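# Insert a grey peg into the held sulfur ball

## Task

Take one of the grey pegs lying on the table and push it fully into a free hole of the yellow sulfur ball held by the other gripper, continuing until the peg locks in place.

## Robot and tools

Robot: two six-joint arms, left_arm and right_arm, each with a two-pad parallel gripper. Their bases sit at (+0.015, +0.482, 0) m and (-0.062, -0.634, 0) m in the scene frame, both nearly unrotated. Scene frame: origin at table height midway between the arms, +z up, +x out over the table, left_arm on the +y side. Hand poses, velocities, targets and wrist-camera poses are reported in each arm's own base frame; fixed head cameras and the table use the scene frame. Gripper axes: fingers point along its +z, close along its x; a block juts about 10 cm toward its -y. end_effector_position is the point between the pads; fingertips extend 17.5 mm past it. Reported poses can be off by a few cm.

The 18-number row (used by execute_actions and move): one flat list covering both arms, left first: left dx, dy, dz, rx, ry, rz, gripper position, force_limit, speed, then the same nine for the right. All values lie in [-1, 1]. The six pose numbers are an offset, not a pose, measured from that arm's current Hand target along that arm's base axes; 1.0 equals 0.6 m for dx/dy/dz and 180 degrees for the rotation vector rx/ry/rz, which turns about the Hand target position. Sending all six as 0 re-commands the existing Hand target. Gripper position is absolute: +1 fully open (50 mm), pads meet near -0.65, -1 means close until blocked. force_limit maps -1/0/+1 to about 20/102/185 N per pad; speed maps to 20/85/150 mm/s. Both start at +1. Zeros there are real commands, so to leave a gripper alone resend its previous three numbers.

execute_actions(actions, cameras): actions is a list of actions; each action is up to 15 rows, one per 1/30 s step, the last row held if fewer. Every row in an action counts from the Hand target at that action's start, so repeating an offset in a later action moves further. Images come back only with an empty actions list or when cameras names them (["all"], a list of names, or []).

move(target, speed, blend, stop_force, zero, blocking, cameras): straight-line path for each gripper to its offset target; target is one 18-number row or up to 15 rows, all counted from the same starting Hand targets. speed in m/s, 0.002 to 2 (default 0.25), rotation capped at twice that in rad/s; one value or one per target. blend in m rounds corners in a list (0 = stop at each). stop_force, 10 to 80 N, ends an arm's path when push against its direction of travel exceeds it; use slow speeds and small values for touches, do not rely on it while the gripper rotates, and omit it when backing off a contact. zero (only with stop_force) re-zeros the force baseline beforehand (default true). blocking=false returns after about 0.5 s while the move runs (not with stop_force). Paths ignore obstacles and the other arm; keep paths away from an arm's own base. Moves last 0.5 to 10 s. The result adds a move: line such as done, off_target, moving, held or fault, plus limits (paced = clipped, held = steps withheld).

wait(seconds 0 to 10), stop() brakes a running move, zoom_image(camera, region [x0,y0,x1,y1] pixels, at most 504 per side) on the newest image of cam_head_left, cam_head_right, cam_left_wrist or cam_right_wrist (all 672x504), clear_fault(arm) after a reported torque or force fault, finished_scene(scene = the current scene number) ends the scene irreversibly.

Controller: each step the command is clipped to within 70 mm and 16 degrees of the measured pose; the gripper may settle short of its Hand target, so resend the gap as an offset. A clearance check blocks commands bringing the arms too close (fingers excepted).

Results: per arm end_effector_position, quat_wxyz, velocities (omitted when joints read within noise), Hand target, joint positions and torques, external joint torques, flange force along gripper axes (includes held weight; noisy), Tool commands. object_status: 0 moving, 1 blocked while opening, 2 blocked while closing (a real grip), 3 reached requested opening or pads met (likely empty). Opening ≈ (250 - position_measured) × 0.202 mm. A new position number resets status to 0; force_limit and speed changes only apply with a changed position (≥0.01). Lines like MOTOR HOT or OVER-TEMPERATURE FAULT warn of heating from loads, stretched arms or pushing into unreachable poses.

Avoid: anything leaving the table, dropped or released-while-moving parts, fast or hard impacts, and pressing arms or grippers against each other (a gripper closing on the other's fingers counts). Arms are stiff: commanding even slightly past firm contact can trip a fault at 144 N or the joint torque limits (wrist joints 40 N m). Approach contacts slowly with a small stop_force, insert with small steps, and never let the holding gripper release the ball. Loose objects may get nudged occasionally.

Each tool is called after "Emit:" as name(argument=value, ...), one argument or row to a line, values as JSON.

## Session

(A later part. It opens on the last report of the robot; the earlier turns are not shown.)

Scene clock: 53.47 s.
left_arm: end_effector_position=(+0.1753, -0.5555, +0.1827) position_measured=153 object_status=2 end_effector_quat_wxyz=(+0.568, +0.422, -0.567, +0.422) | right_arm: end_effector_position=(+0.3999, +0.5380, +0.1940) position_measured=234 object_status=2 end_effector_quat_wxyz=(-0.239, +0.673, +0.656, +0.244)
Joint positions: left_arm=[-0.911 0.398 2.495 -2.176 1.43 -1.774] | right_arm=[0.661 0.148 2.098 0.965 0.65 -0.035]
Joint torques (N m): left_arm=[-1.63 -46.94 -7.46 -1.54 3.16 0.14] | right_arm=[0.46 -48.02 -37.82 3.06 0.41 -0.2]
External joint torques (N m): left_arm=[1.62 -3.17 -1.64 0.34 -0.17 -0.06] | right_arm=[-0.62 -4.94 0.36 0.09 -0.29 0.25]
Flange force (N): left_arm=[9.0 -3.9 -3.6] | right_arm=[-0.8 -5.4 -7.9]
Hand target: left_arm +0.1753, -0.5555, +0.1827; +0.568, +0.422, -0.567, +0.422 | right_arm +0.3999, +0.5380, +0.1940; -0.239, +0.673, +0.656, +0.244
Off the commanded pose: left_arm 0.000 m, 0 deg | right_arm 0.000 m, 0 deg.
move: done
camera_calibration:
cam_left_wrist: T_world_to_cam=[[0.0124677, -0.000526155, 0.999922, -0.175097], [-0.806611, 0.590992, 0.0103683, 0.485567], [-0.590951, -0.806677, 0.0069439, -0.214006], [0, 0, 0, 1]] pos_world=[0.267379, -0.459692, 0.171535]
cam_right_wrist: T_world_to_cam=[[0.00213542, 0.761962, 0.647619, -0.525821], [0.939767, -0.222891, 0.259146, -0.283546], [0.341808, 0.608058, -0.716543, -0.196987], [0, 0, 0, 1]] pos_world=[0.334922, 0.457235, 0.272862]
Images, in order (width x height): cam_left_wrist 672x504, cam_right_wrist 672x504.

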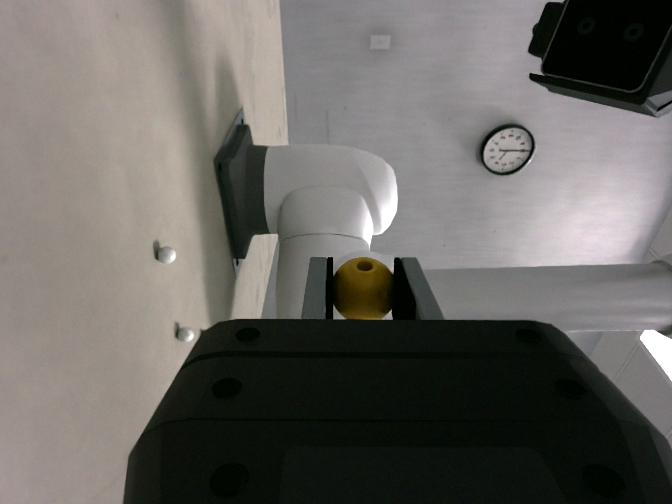

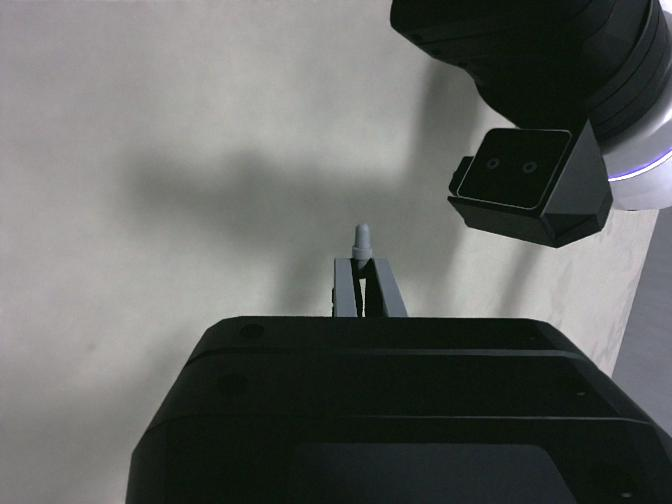

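Emit:
move(
  target=[0,0,0,0,0,0,-1,0.5,-1,-0.08,0,0,0,0,0,-1,-0.4,-1],
  speed=0.12,
  cameras=["all"],
)

Emit:
zoom_image(
  camera="cam_left_wrist",
  region=[300, 130, 500, 330],
)

Emit:
zoom_image(
  camera="cam_right_wrist",
  region=[300, 130, 500, 330],
)

Scene clock: 54.87 s.
left_arm: end_effector_position=(+0.1753, -0.5555, +0.1827) position_measured=153 object_status=2 end_effector_quat_wxyz=(+0.568, +0.422, -0.567, +0.422) | right_arm: end_effector_position=(+0.3519, +0.5380, +0.1940) position_measured=234 object_status=2 end_effector_quat_wxyz=(-0.239, +0.673, +0.656, +0.244)
Joint positions: left_arm=[-0.911 0.398 2.495 -2.176 1.43 -1.774] | right_arm=[0.721 0.096 2.158 0.976 0.606 -0.003]
Joint torques (N m): left_arm=[-1.91 -46.84 -7.46 -1.51 3.15 0.21] | right_arm=[-0.25 -41.8 -37.44 3.3 0.41 -0.03]
External joint torques (N m): left_arm=[1.85 -3.14 -1.58 0.31 -0.17 -0.13] | right_arm=[0.14 -5.83 0.02 -0.25 -0.36 0.08]
Flange force (N): left_arm=[9.1 -4.2 -4.0] | right_arm=[0.4 -6.6 -9.5]
Hand target: left_arm +0.1753, -0.5555, +0.1827; +0.568, +0.422, -0.567, +0.422 | right_arm +0.3519, +0.5380, +0.1940; -0.239, +0.673, +0.656, +0.244
Off the commanded pose: left_arm 0.000 m, 0 deg | right_arm 0.000 m, 0 deg.
move: done
camera_calibration:
cam_left_wrist: T_world_to_cam=[[0.0124677, -0.000526155, 0.999922, -0.175097], [-0.806611, 0.590992, 0.0103683, 0.485567], [-0.590951, -0.806677, 0.0069439, -0.214006], [0, 0, 0, 1]] pos_world=[0.267379, -0.459692, 0.171535]
cam_right_wrist: T_world_to_cam=[[0.00226768, 0.76193, 0.647656, -0.525753], [0.939767, -0.222999, 0.259055, -0.238457], [0.341808, 0.608058, -0.716542, -0.180615], [0, 0, 0, 1]] pos_world=[0.287021, 0.457235, 0.272862]

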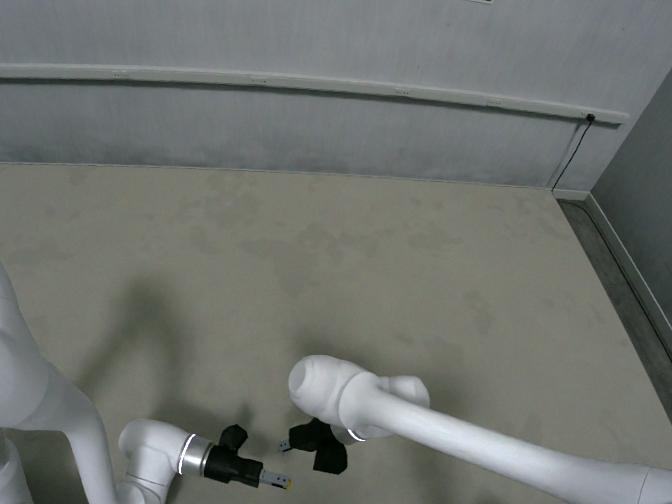

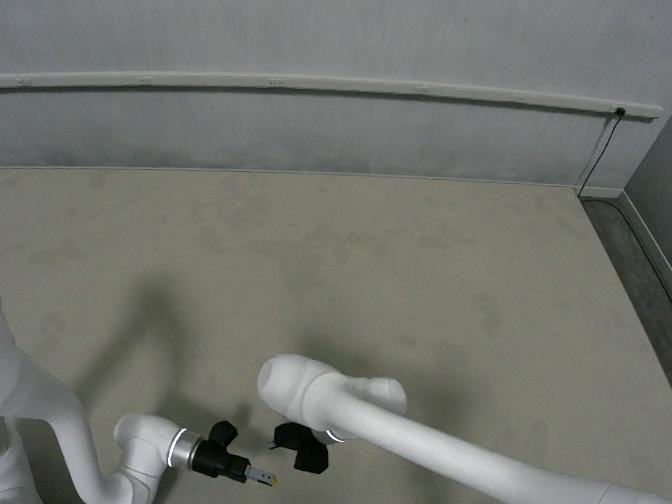

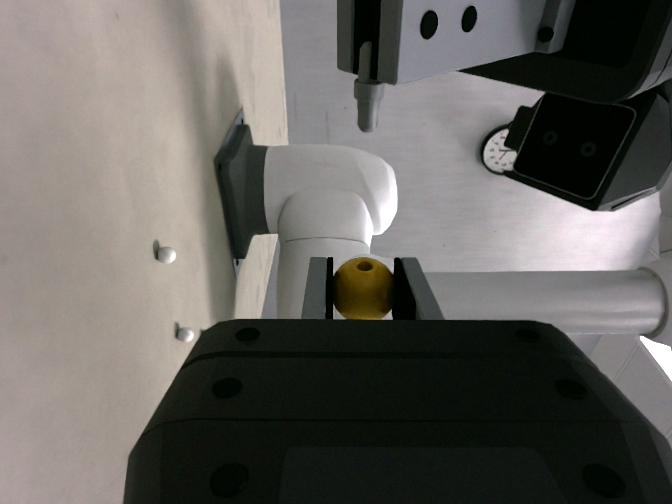

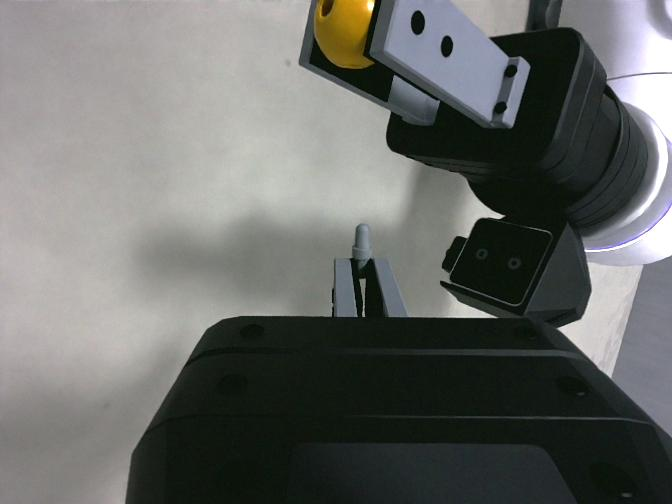

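Scaled by 2.520 from the camera's 672x504 image, which has a finer 960x720 frame.

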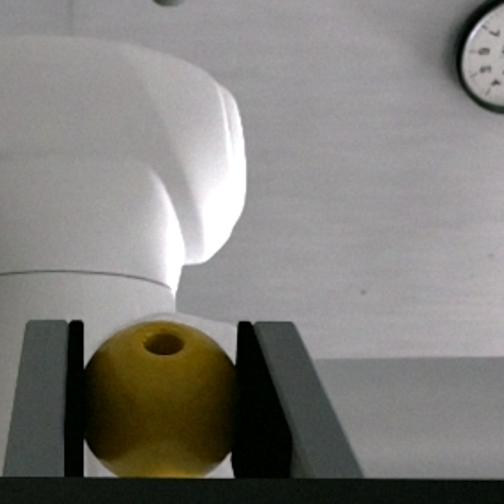

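Scaled by 2.520 from the camera's 672x504 image, which has a finer 960x720 frame.

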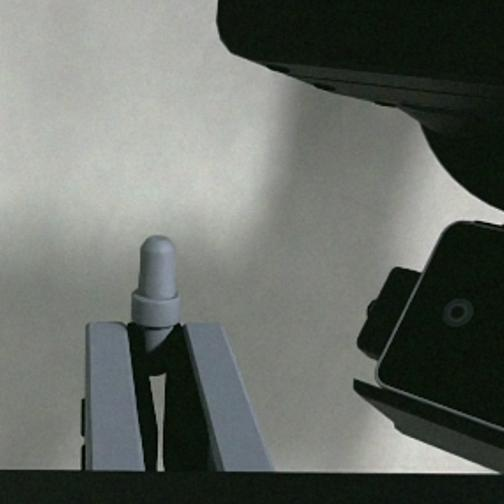

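Emit:
zoom_image(
  camera="cam_left_wrist",
  region=[310, 30, 430, 150],
)

Emit:
zoom_image(
  camera="cam_right_wrist",
  region=[290, 0, 410, 90],
)

Emit:
zoom_image(
  camera="cam_head_left",
  region=[200, 410, 360, 500],
)

Emit:
zoom_image(
  camera="cam_head_right",
  region=[190, 410, 350, 500],
)

Scaled by 4.200 from the camera's 672x504 image, which has a finer 960x720 frame.

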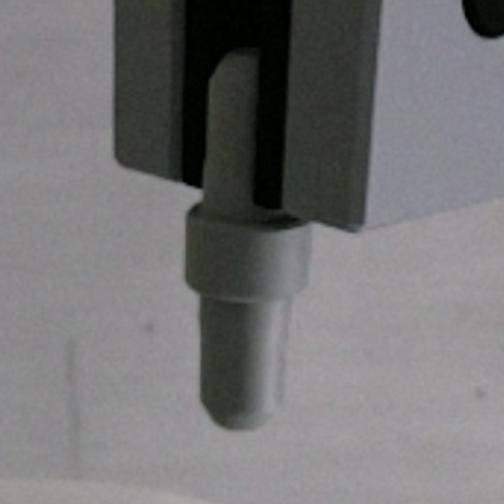

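Scaled by 4.200 from the camera's 672x504 image, which has a finer 960x720 frame.

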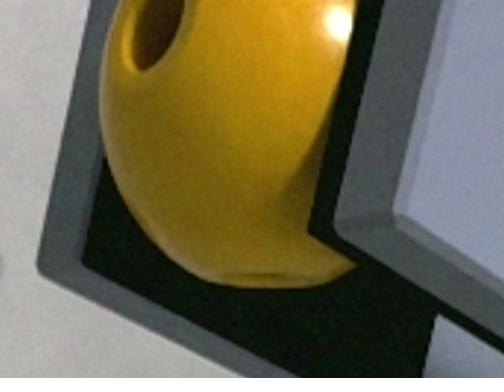

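Scaled by 3.150 from the camera's 672x504 image, which has a finer 960x720 frame.

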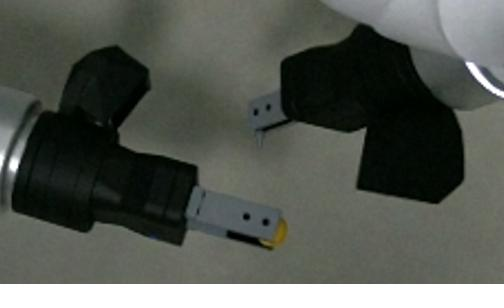

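Scaled by 3.150 from the camera's 672x504 image, which has a finer 960x720 frame.

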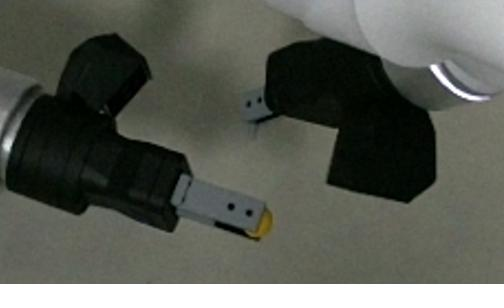

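Emit:
move(
  target=[0,0,0,0,0,0,-1,0.5,-1,0,-0.0217,0.005,0,-0.0256,-0.0214,-1,-0.4,-1],
  speed=0.1,
  cameras=["all"],
)

Emit:
zoom_image(
  camera="cam_left_wrist",
  region=[310, 30, 430, 150],
)

Emit:
zoom_image(
  camera="cam_right_wrist",
  region=[290, 0, 450, 120],
)

Emit:
zoom_image(
  camera="cam_head_left",
  region=[200, 410, 360, 500],
)

Emit:
zoom_image(
  camera="cam_head_right",
  region=[190, 410, 350, 500],
)

Scene clock: 58.73 s.
left_arm: end_effector_position=(+0.1753, -0.5555, +0.1827) position_measured=153 object_status=2 end_effector_quat_wxyz=(+0.568, +0.422, -0.567, +0.422) | right_arm: end_effector_position=(+0.3519, +0.5250, +0.1970) position_measured=234 object_status=2 end_effector_quat_wxyz=(-0.204, +0.684, +0.642, +0.279)
Joint positions: left_arm=[-0.911 0.398 2.495 -2.176 1.43 -1.774] | right_arm=[0.746 0.049 2.207 0.98 0.485 0.012]
Joint torques (N m): left_arm=[-1.57 -46.65 -7.47 -1.56 3.14 0.12] | right_arm=[0.09 -37.88 -37.89 3.07 -0.01 -0.09]
External joint torques (N m): left_arm=[1.44 -3.25 -1.43 0.38 -0.16 -0.04] | right_arm=[-0.19 -4.7 0.31 -0.23 -0.21 0.14]
Flange force (N): left_arm=[9.1 -3.3 -3.5] | right_arm=[0.1 -4.4 -9.3]
Hand target: left_arm +0.1753, -0.5555, +0.1827; +0.568, +0.422, -0.567, +0.422 | right_arm +0.3519, +0.5250, +0.1970; -0.204, +0.684, +0.642, +0.279
Off the commanded pose: left_arm 0.000 m, 0 deg | right_arm 0.000 m, 0 deg.
move: done
camera_calibration:
cam_left_wrist: T_world_to_cam=[[0.0124677, -0.000526155, 0.999922, -0.175097], [-0.806611, 0.590992, 0.0103683, 0.485567], [-0.590951, -0.806677, 0.0069439, -0.214006], [0, 0, 0, 1]] pos_world=[0.267379, -0.459692, 0.171535]
cam_right_wrist: T_world_to_cam=[[0.00136646, 0.761761, 0.647857, -0.517424], [0.898893, -0.284805, 0.332982, -0.209837], [0.438165, 0.581899, -0.685131, -0.196838], [0, 0, 0, 1]] pos_world=[0.275575, 0.448931, 0.270229]

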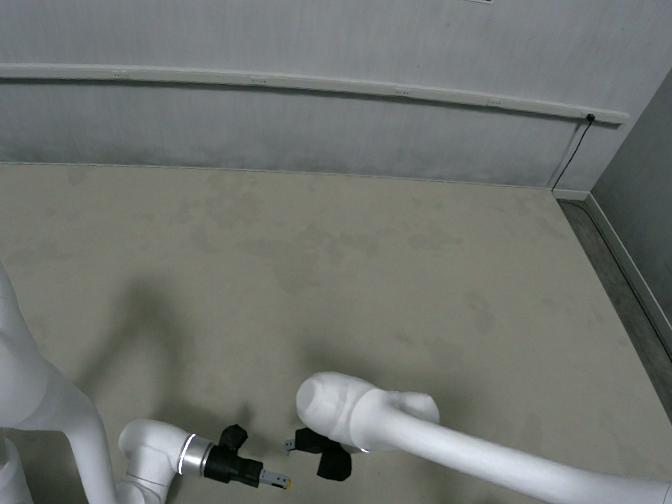

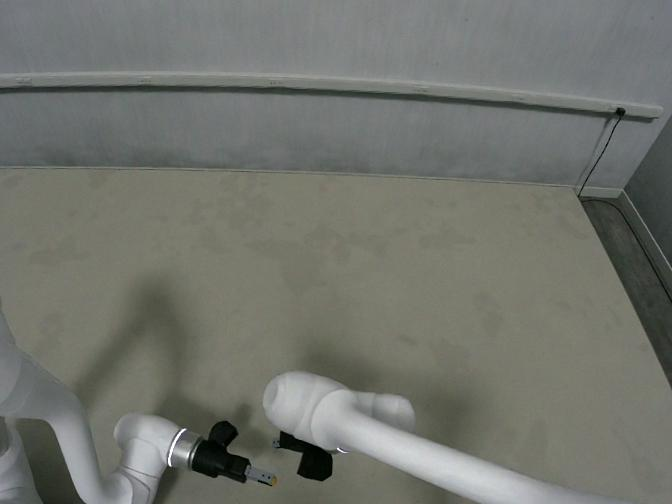

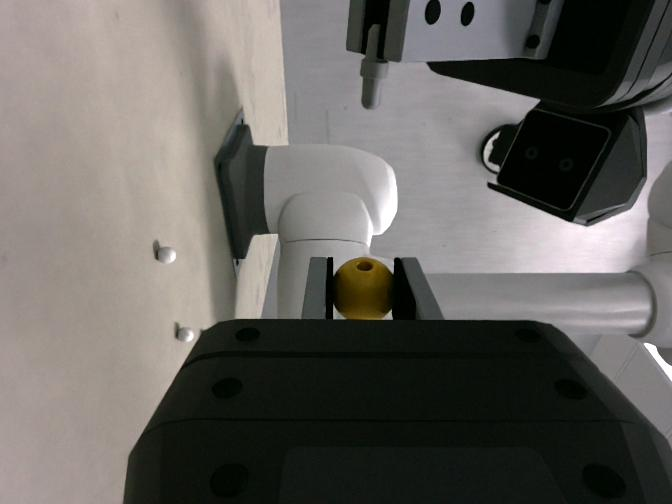

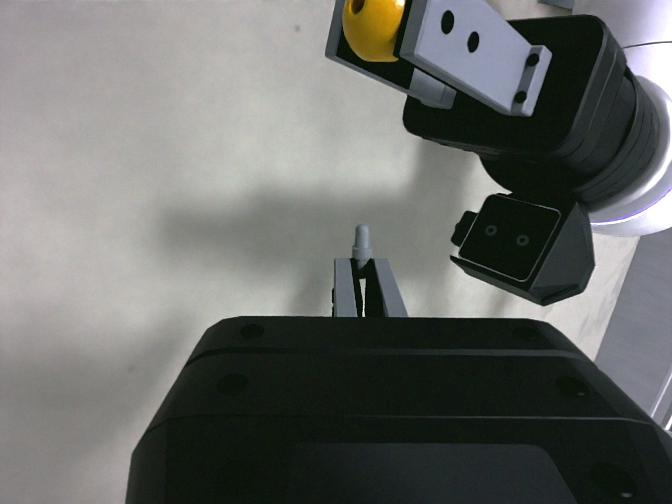

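Scaled by 4.200 from the camera's 672x504 image, which has a finer 960x720 frame.

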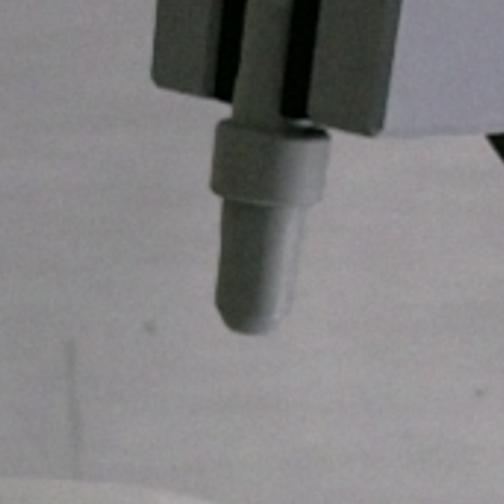

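Scaled by 3.150 from the camera's 672x504 image, which has a finer 960x720 frame.

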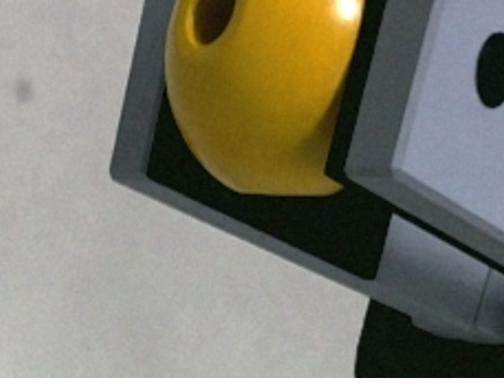

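Scaled by 3.150 from the camera's 672x504 image, which has a finer 960x720 frame.

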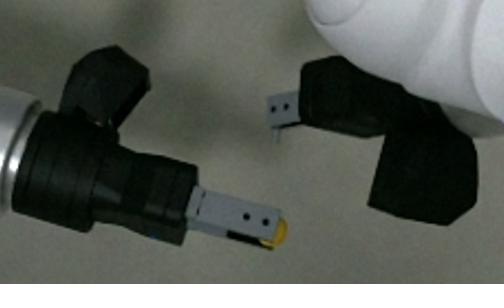

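Scaled by 3.150 from the camera's 672x504 image, which has a finer 960x720 frame.

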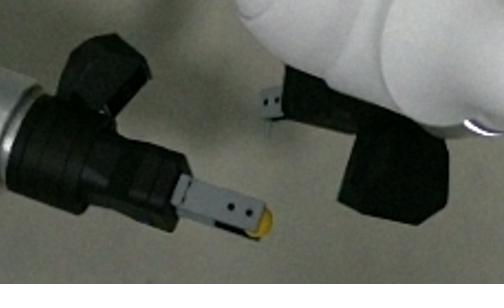

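Emit:
move(
  target=[0,0,0,0,0,0,-1,0.5,-1,-0.0417,0.0033,0.0022,0,0,0,-1,-0.4,-1],
  speed=0.1,
  cameras=["all"],
)

Emit:
zoom_image(
  camera="cam_left_wrist",
  region=[300, 100, 460, 330],
)

Emit:
zoom_image(
  camera="cam_right_wrist",
  region=[310, 40, 450, 180],
)

Emit:
zoom_image(
  camera="cam_right_wrist",
  region=[310, 110, 450, 330],
)

Scene clock: 61.13 s.
left_arm: end_effector_position=(+0.1753, -0.5555, +0.1827) position_measured=153 object_status=2 end_effector_quat_wxyz=(+0.568, +0.422, -0.567, +0.422) | right_arm: end_effector_position=(+0.3269, +0.5269, +0.1983) position_measured=234 object_status=2 end_effector_quat_wxyz=(-0.204, +0.684, +0.642, +0.279)
Joint positions: left_arm=[-0.911 0.398 2.495 -2.176 1.43 -1.774] | right_arm=[0.787 0.024 2.231 0.968 0.459 0.055]
Joint torques (N m): left_arm=[-1.46 -47.02 -7.6 -1.47 3.14 0.18] | right_arm=[0.99 -34.91 -38.19 2.87 -0.01 0.12]
External joint torques (N m): left_arm=[1.52 -3.02 -1.36 0.28 -0.17 -0.11] | right_arm=[-0.95 -5.3 0.57 -0.06 -0.28 -0.07]
Flange force (N): left_arm=[8.6 -3.4 -3.5] | right_arm=[-2.8 -3.5 -10.4]
Hand target: left_arm +0.1753, -0.5555, +0.1827; +0.568, +0.422, -0.567, +0.422 | right_arm +0.3269, +0.5269, +0.1983; -0.204, +0.684, +0.642, +0.279
Off the commanded pose: left_arm 0.000 m, 0 deg | right_arm 0.000 m, 0 deg.
move: done
camera_calibration:
cam_left_wrist: T_world_to_cam=[[0.0124677, -0.000526155, 0.999922, -0.175097], [-0.806611, 0.590992, 0.0103683, 0.485567], [-0.590951, -0.806677, 0.0069439, -0.214006], [0, 0, 0, 1]] pos_world=[0.267379, -0.459692, 0.171535]
cam_right_wrist: T_world_to_cam=[[0.00134162, 0.761824, 0.647783, -0.519757], [0.898842, -0.284824, 0.333105, -0.18724], [0.438271, 0.581808, -0.685141, -0.18614], [0, 0, 0, 1]] pos_world=[0.250576, 0.450931, 0.271529]

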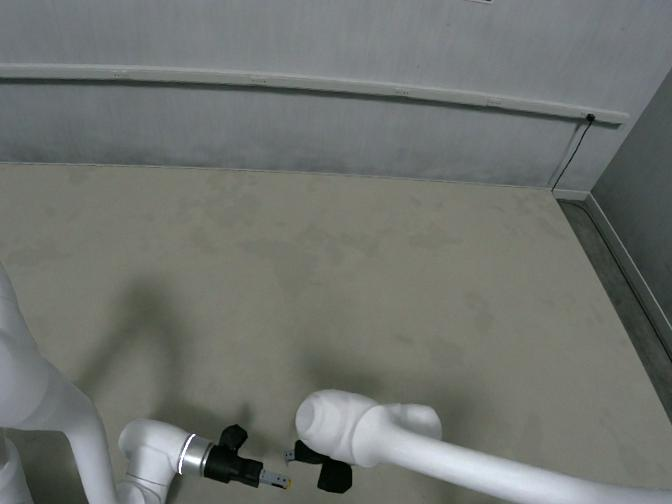

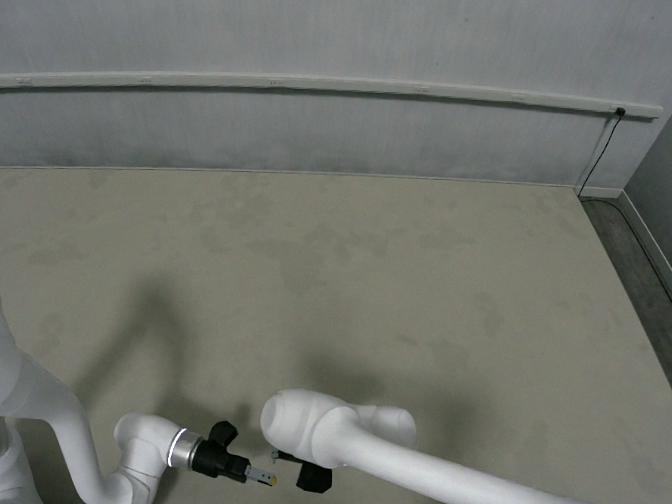

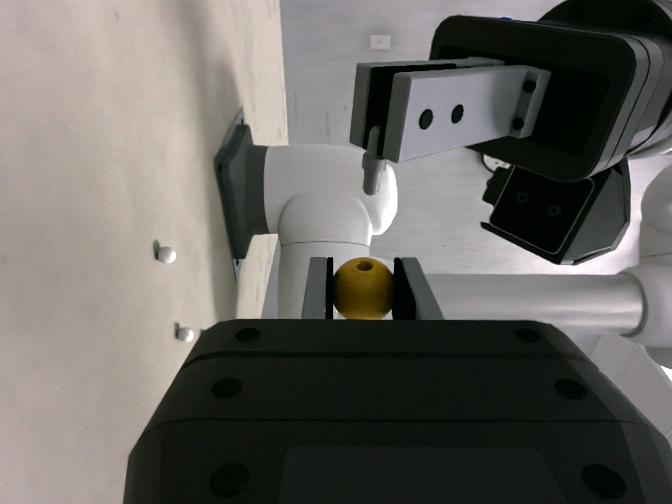

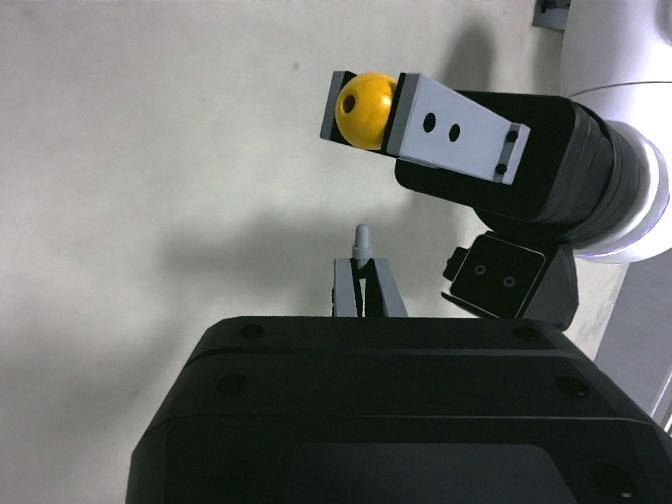

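Scaled by 2.191 from the camera's 672x504 image, which has a finer 960x720 frame.

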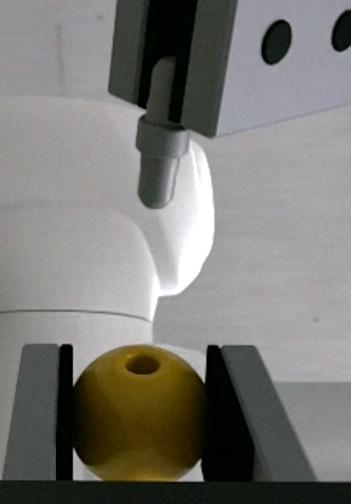

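Scaled by 3.600 from the camera's 672x504 image, which has a finer 960x720 frame.

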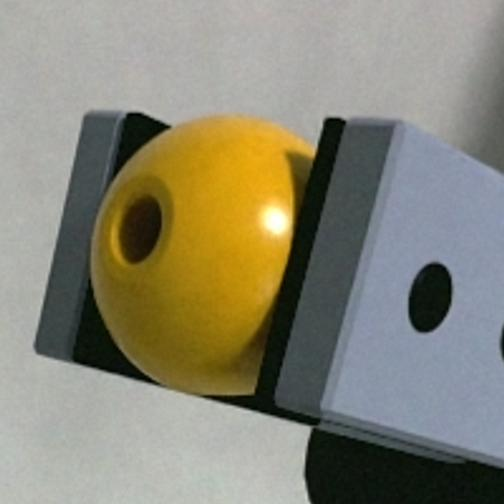

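Scaled by 2.291 from the camera's 672x504 image, which has a finer 960x720 frame.

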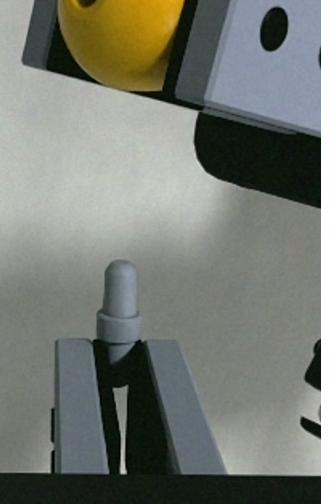

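Emit:
zoom_image(
  camera="cam_head_left",
  region=[250, 435, 320, 500],
)

Emit:
zoom_image(
  camera="cam_head_right",
  region=[235, 435, 305, 500],
)

Scaled by 7.200 from the camera's 672x504 image, which has a finer 960x720 frame.

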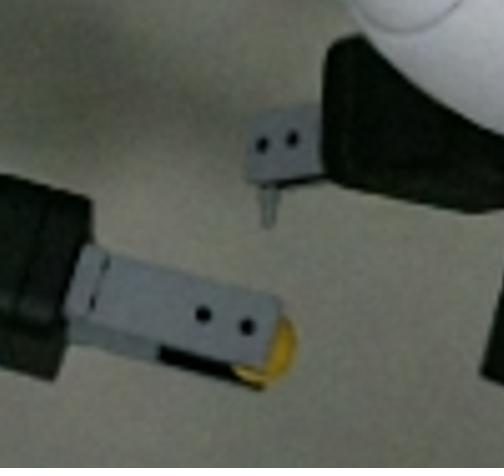

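Scaled by 7.200 from the camera's 672x504 image, which has a finer 960x720 frame.

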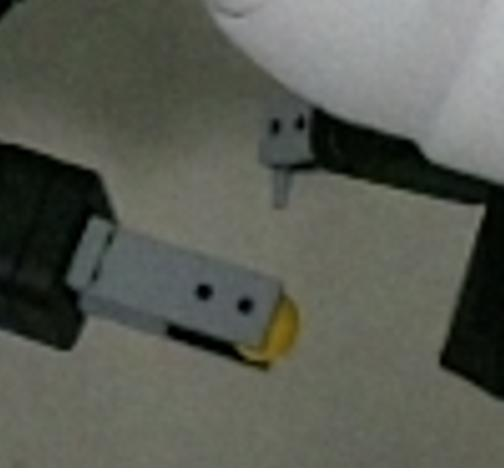

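Emit:
move(
  target=[0,0,0,0,0,0,-1,0.5,-1,-0.025,0.0037,-0.0003,0,0,0,-1,-0.4,-1],
  speed=0.08,
  cameras=["cam_left_wrist","cam_right_wrist"],
)

Emit:
zoom_image(
  camera="cam_left_wrist",
  region=[310, 150, 430, 320],
)

Emit:
zoom_image(
  camera="cam_right_wrist",
  region=[310, 100, 450, 280],
)

Scene clock: 65.23 s.
left_arm: end_effector_position=(+0.1753, -0.5555, +0.1827) position_measured=153 object_status=2 end_effector_quat_wxyz=(+0.568, +0.422, -0.567, +0.422) | right_arm: end_effector_position=(+0.3119, +0.5292, +0.1981) position_measured=234 object_status=2 end_effector_quat_wxyz=(-0.204, +0.684, +0.642, +0.279)
Joint positions: left_arm=[-0.911 0.398 2.495 -2.176 1.43 -1.774] | right_arm=[0.815 0.011 2.244 0.961 0.441 0.081]
Joint torques (N m): left_arm=[-1.85 -46.7 -7.59 -1.51 3.11 0.17] | right_arm=[0.97 -33.46 -37.82 3.17 -0.22 -0.16]
External joint torques (N m): left_arm=[1.67 -3.31 -1.4 0.32 -0.13 -0.09] | right_arm=[-1.29 -5.3 0.01 -0.34 -0.16 0.21]
Flange force (N): left_arm=[9.3 -3.5 -4.0] | right_arm=[-0.4 -2.4 -12.4]
Hand target: left_arm +0.1753, -0.5555, +0.1827; +0.568, +0.422, -0.567, +0.422 | right_arm +0.3119, +0.5292, +0.1981; -0.204, +0.684, +0.642, +0.279
Off the commanded pose: left_arm 0.000 m, 0 deg | right_arm 0.000 m, 0 deg.
move: done
camera_calibration:
cam_left_wrist: T_world_to_cam=[[0.0124677, -0.000526155, 0.999922, -0.175097], [-0.806611, 0.590992, 0.0103683, 0.485567], [-0.590951, -0.806677, 0.0069439, -0.214006], [0, 0, 0, 1]] pos_world=[0.267379, -0.459692, 0.171535]
cam_right_wrist: T_world_to_cam=[[0.00134162, 0.761824, 0.647783, -0.521284], [0.898842, -0.284824, 0.333105, -0.173064], [0.438271, 0.581808, -0.685141, -0.180983], [0, 0, 0, 1]] pos_world=[0.235576, 0.453131, 0.271329]
Images, in order (width x height): cam_left_wrist 672x504, cam_right_wrist 672x504.

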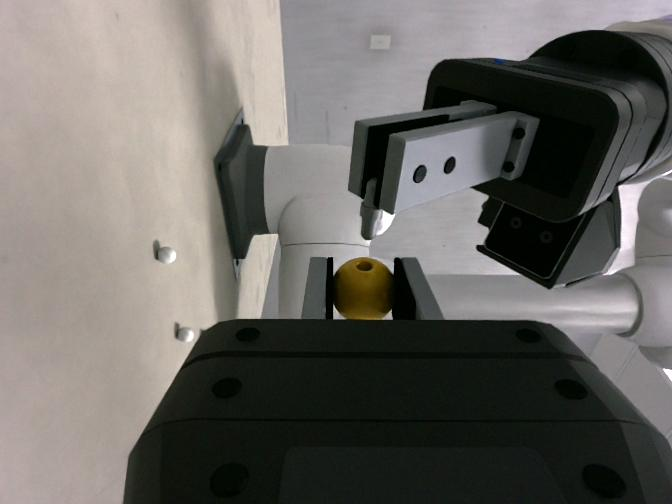

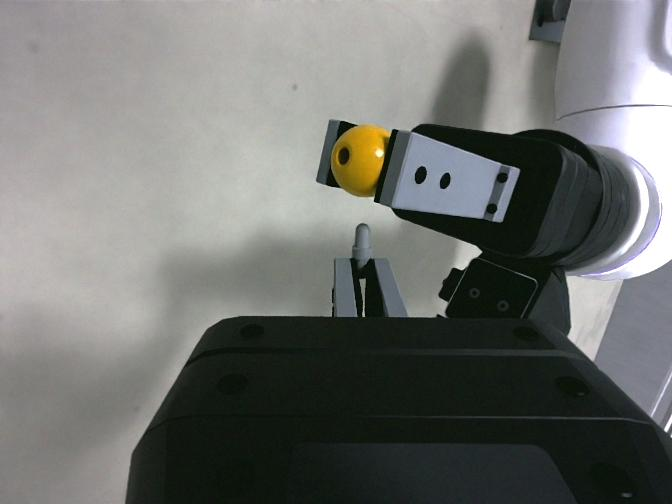

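Scaled by 2.965 from the camera's 672x504 image, which has a finer 960x720 frame.

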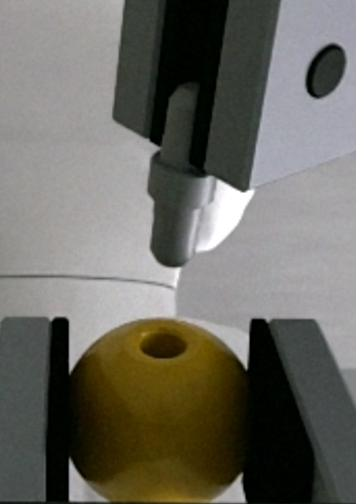

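Scaled by 2.800 from the camera's 672x504 image, which has a finer 960x720 frame.

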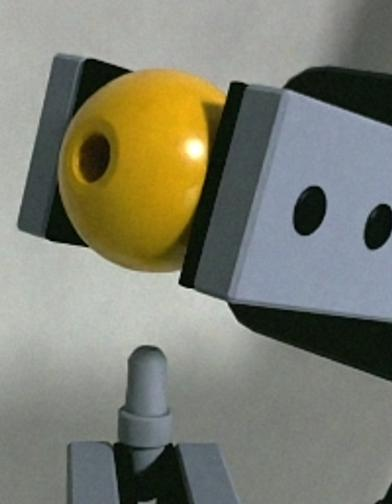

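Emit:
move(
  target=[0,0,0,0,0,0,-1,0.5,-1,-0.0125,0.0025,-0.0006,0,0,0,-1,-0.4,-1],
  speed=0.05,
  cameras=["all"],
)

Emit:
zoom_image(
  camera="cam_left_wrist",
  region=[310, 170, 430, 320],
)

Emit:
zoom_image(
  camera="cam_right_wrist",
  region=[310, 130, 430, 280],
)

Emit:
zoom_image(
  camera="cam_head_left",
  region=[250, 435, 320, 500],
)

Emit:
zoom_image(
  camera="cam_head_right",
  region=[235, 435, 305, 500],
)

Scene clock: 68.20 s.
left_arm: end_effector_position=(+0.1753, -0.5555, +0.1827) position_measured=153 object_status=2 end_effector_quat_wxyz=(+0.568, +0.422, -0.567, +0.422) | right_arm: end_effector_position=(+0.3044, +0.5307, +0.1978) position_measured=234 object_status=2 end_effector_quat_wxyz=(-0.204, +0.684, +0.642, +0.279)
Joint positions: left_arm=[-0.911 0.398 2.495 -2.176 1.43 -1.774] | right_arm=[0.829 0.006 2.25 0.958 0.431 0.095]
Joint torques (N m): left_arm=[-1.71 -46.81 -7.52 -1.51 3.13 0.17] | right_arm=[-1.2 -32.9 -37.63 3.02 -0.07 -0.14]
External joint torques (N m): left_arm=[1.69 -3.09 -1.49 0.32 -0.15 -0.1] | right_arm=[0.98 -5.43 -0.04 -0.22 -0.31 0.19]
Flange force (N): left_arm=[8.8 -3.8 -3.8] | right_arm=[1.8 -6.6 -10.3]
Hand target: left_arm +0.1753, -0.5555, +0.1827; +0.568, +0.422, -0.567, +0.422 | right_arm +0.3044, +0.5307, +0.1978; -0.204, +0.684, +0.642, +0.279
Off the commanded pose: left_arm 0.000 m, 0 deg | right_arm 0.000 m, 0 deg.
move: done
camera_calibration:
cam_left_wrist: T_world_to_cam=[[0.0124677, -0.000526155, 0.999922, -0.175097], [-0.806611, 0.590992, 0.0103683, 0.485567], [-0.590951, -0.806677, 0.0069439, -0.214006], [0, 0, 0, 1]] pos_world=[0.267379, -0.459692, 0.171535]
cam_right_wrist: T_world_to_cam=[[0.00134162, 0.761824, 0.647783, -0.522157], [0.898842, -0.284824, 0.333105, -0.165762], [0.438271, 0.581808, -0.685141, -0.178842], [0, 0, 0, 1]] pos_world=[0.228076, 0.454631, 0.270929]

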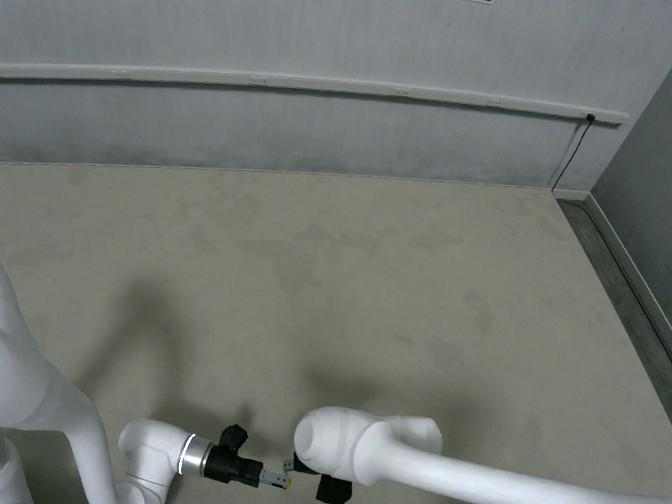

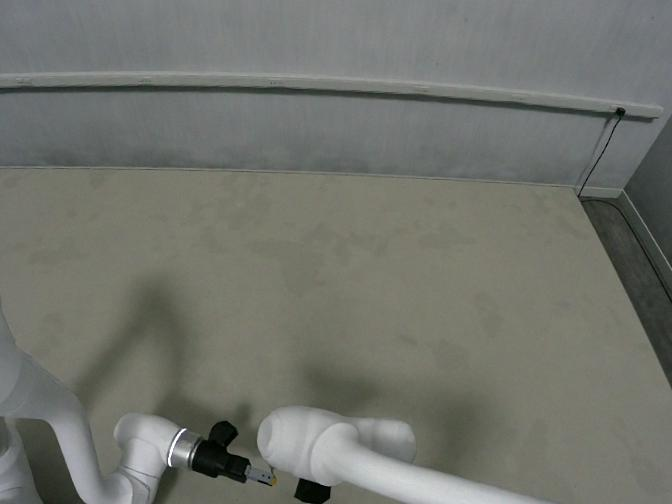

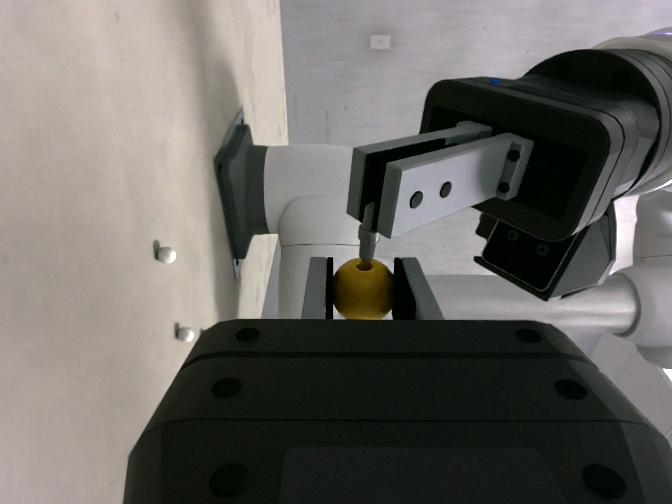

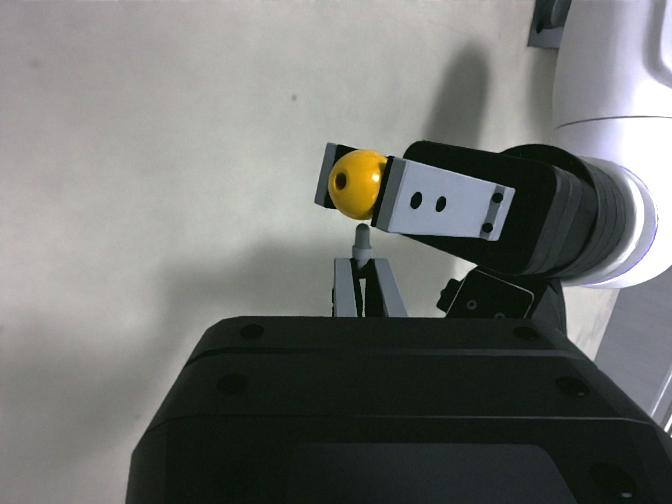

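Scaled by 3.360 from the camera's 672x504 image, which has a finer 960x720 frame.

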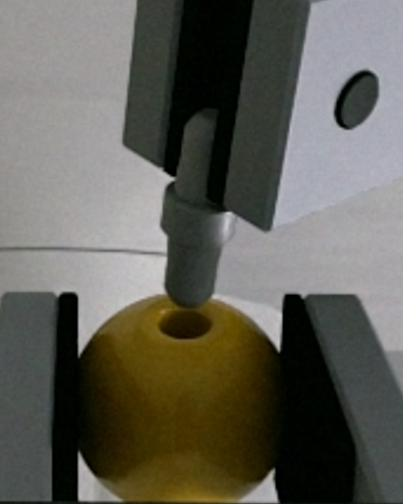

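Scaled by 3.360 from the camera's 672x504 image, which has a finer 960x720 frame.

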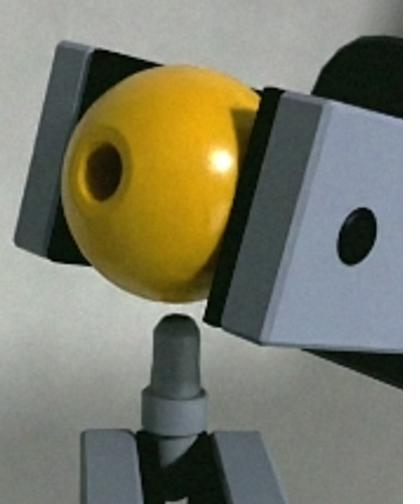

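Scaled by 7.200 from the camera's 672x504 image, which has a finer 960x720 frame.

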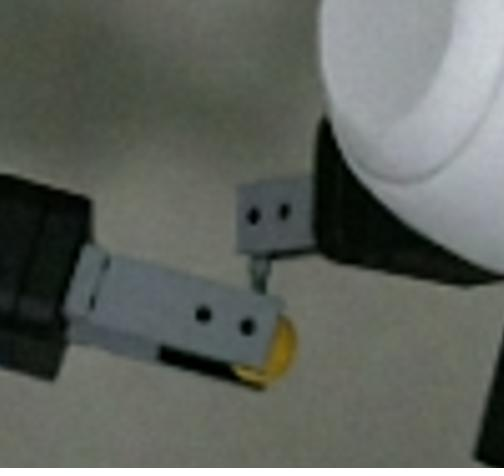

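Scaled by 7.200 from the camera's 672x504 image, which has a finer 960x720 frame.

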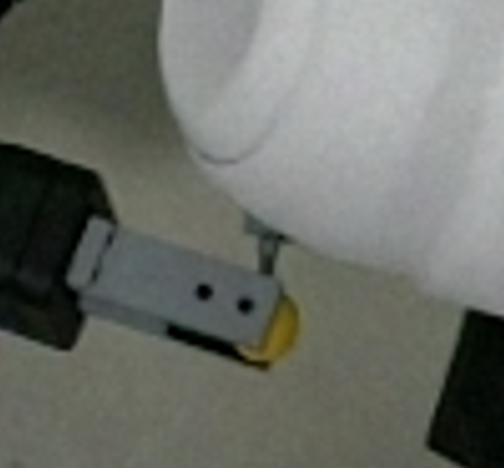

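Emit:
move(
  target=[0,0,0,0,0,0,-1,0.5,-1,-0.01,0,-0.0005,0,0,0,-1,-0.4,-1],
  speed=0.01,
  stop_force=12,
  cameras=["cam_left_wrist","cam_right_wrist"],
)

Emit:
zoom_image(
  camera="cam_left_wrist",
  region=[310, 170, 430, 320],
)

Emit:
zoom_image(
  camera="cam_right_wrist",
  region=[310, 130, 430, 280],
)

Scene clock: 71.13 s.
left_arm: end_effector_position=(+0.1753, -0.5555, +0.1827) position_measured=153 object_status=2 end_effector_quat_wxyz=(+0.568, +0.422, -0.567, +0.422) | right_arm: end_effector_position=(+0.2984, +0.5307, +0.1975) position_measured=234 object_status=2 end_effector_quat_wxyz=(-0.204, +0.684, +0.642, +0.279)
Joint positions: left_arm=[-0.911 0.398 2.495 -2.175 1.43 -1.774] | right_arm=[0.84 0.001 2.256 0.955 0.424 0.105]
Joint torques (N m): left_arm=[-1.45 -46.82 -9.21 -2.1 3.03 0.21] | right_arm=[2.01 -32.39 -38.44 3.34 0.18 -0.01]
External joint torques (N m): left_arm=[1.47 -3.3 0.09 0.88 -0.05 -0.14] | right_arm=[-1.72 -5.44 0.82 -0.58 -0.56 0.06]
Flange force (N): left_arm=[9.2 -1.9 -6.1] | right_arm=[-2.2 -2.7 -13.0]
Hand target: left_arm +0.1753, -0.5555, +0.1827; +0.568, +0.422, -0.567, +0.422 | right_arm +0.2984, +0.5307, +0.1975; -0.204, +0.684, +0.642, +0.279
Off the commanded pose: left_arm 0.000 m, 0 deg | right_arm 0.000 m, 0 deg.
move: done
camera_calibration:
cam_left_wrist: T_world_to_cam=[[0.0124672, -0.00052581, 0.999922, -0.175097], [-0.806611, 0.590992, 0.0103678, 0.485567], [-0.590951, -0.806677, 0.0069439, -0.214006], [0, 0, 0, 1]] pos_world=[0.267379, -0.459692, 0.171535]
cam_right_wrist: T_world_to_cam=[[0.00128424, 0.761842, 0.647762, -0.521944], [0.898842, -0.284775, 0.333146, -0.160213], [0.438271, 0.581807, -0.685141, -0.176374], [0, 0, 0, 1]] pos_world=[0.221976, 0.45463, 0.270628]
Images, in order (width x height): cam_left_wrist 672x504, cam_right_wrist 672x504.

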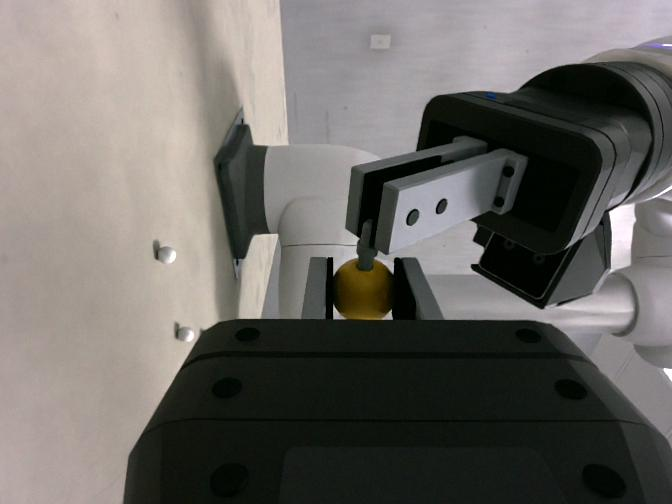

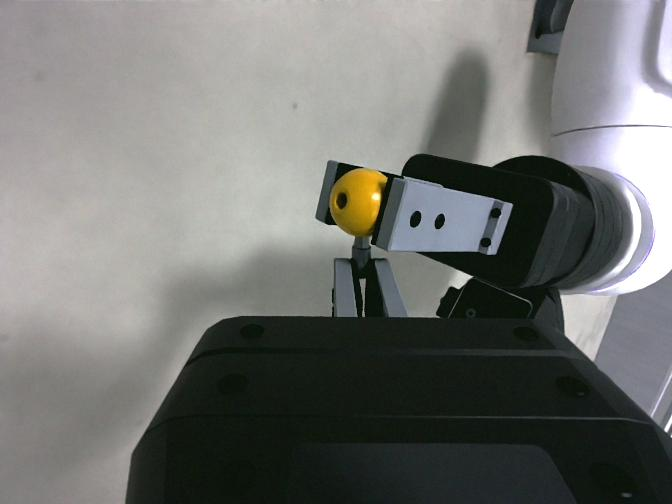

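Scaled by 3.360 from the camera's 672x504 image, which has a finer 960x720 frame.

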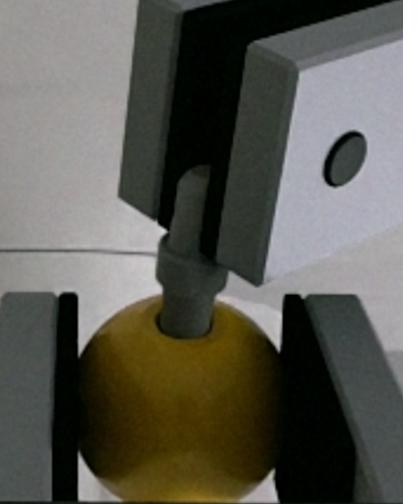

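Scaled by 3.360 from the camera's 672x504 image, which has a finer 960x720 frame.

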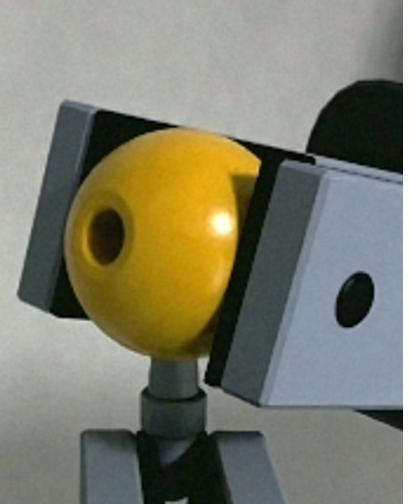

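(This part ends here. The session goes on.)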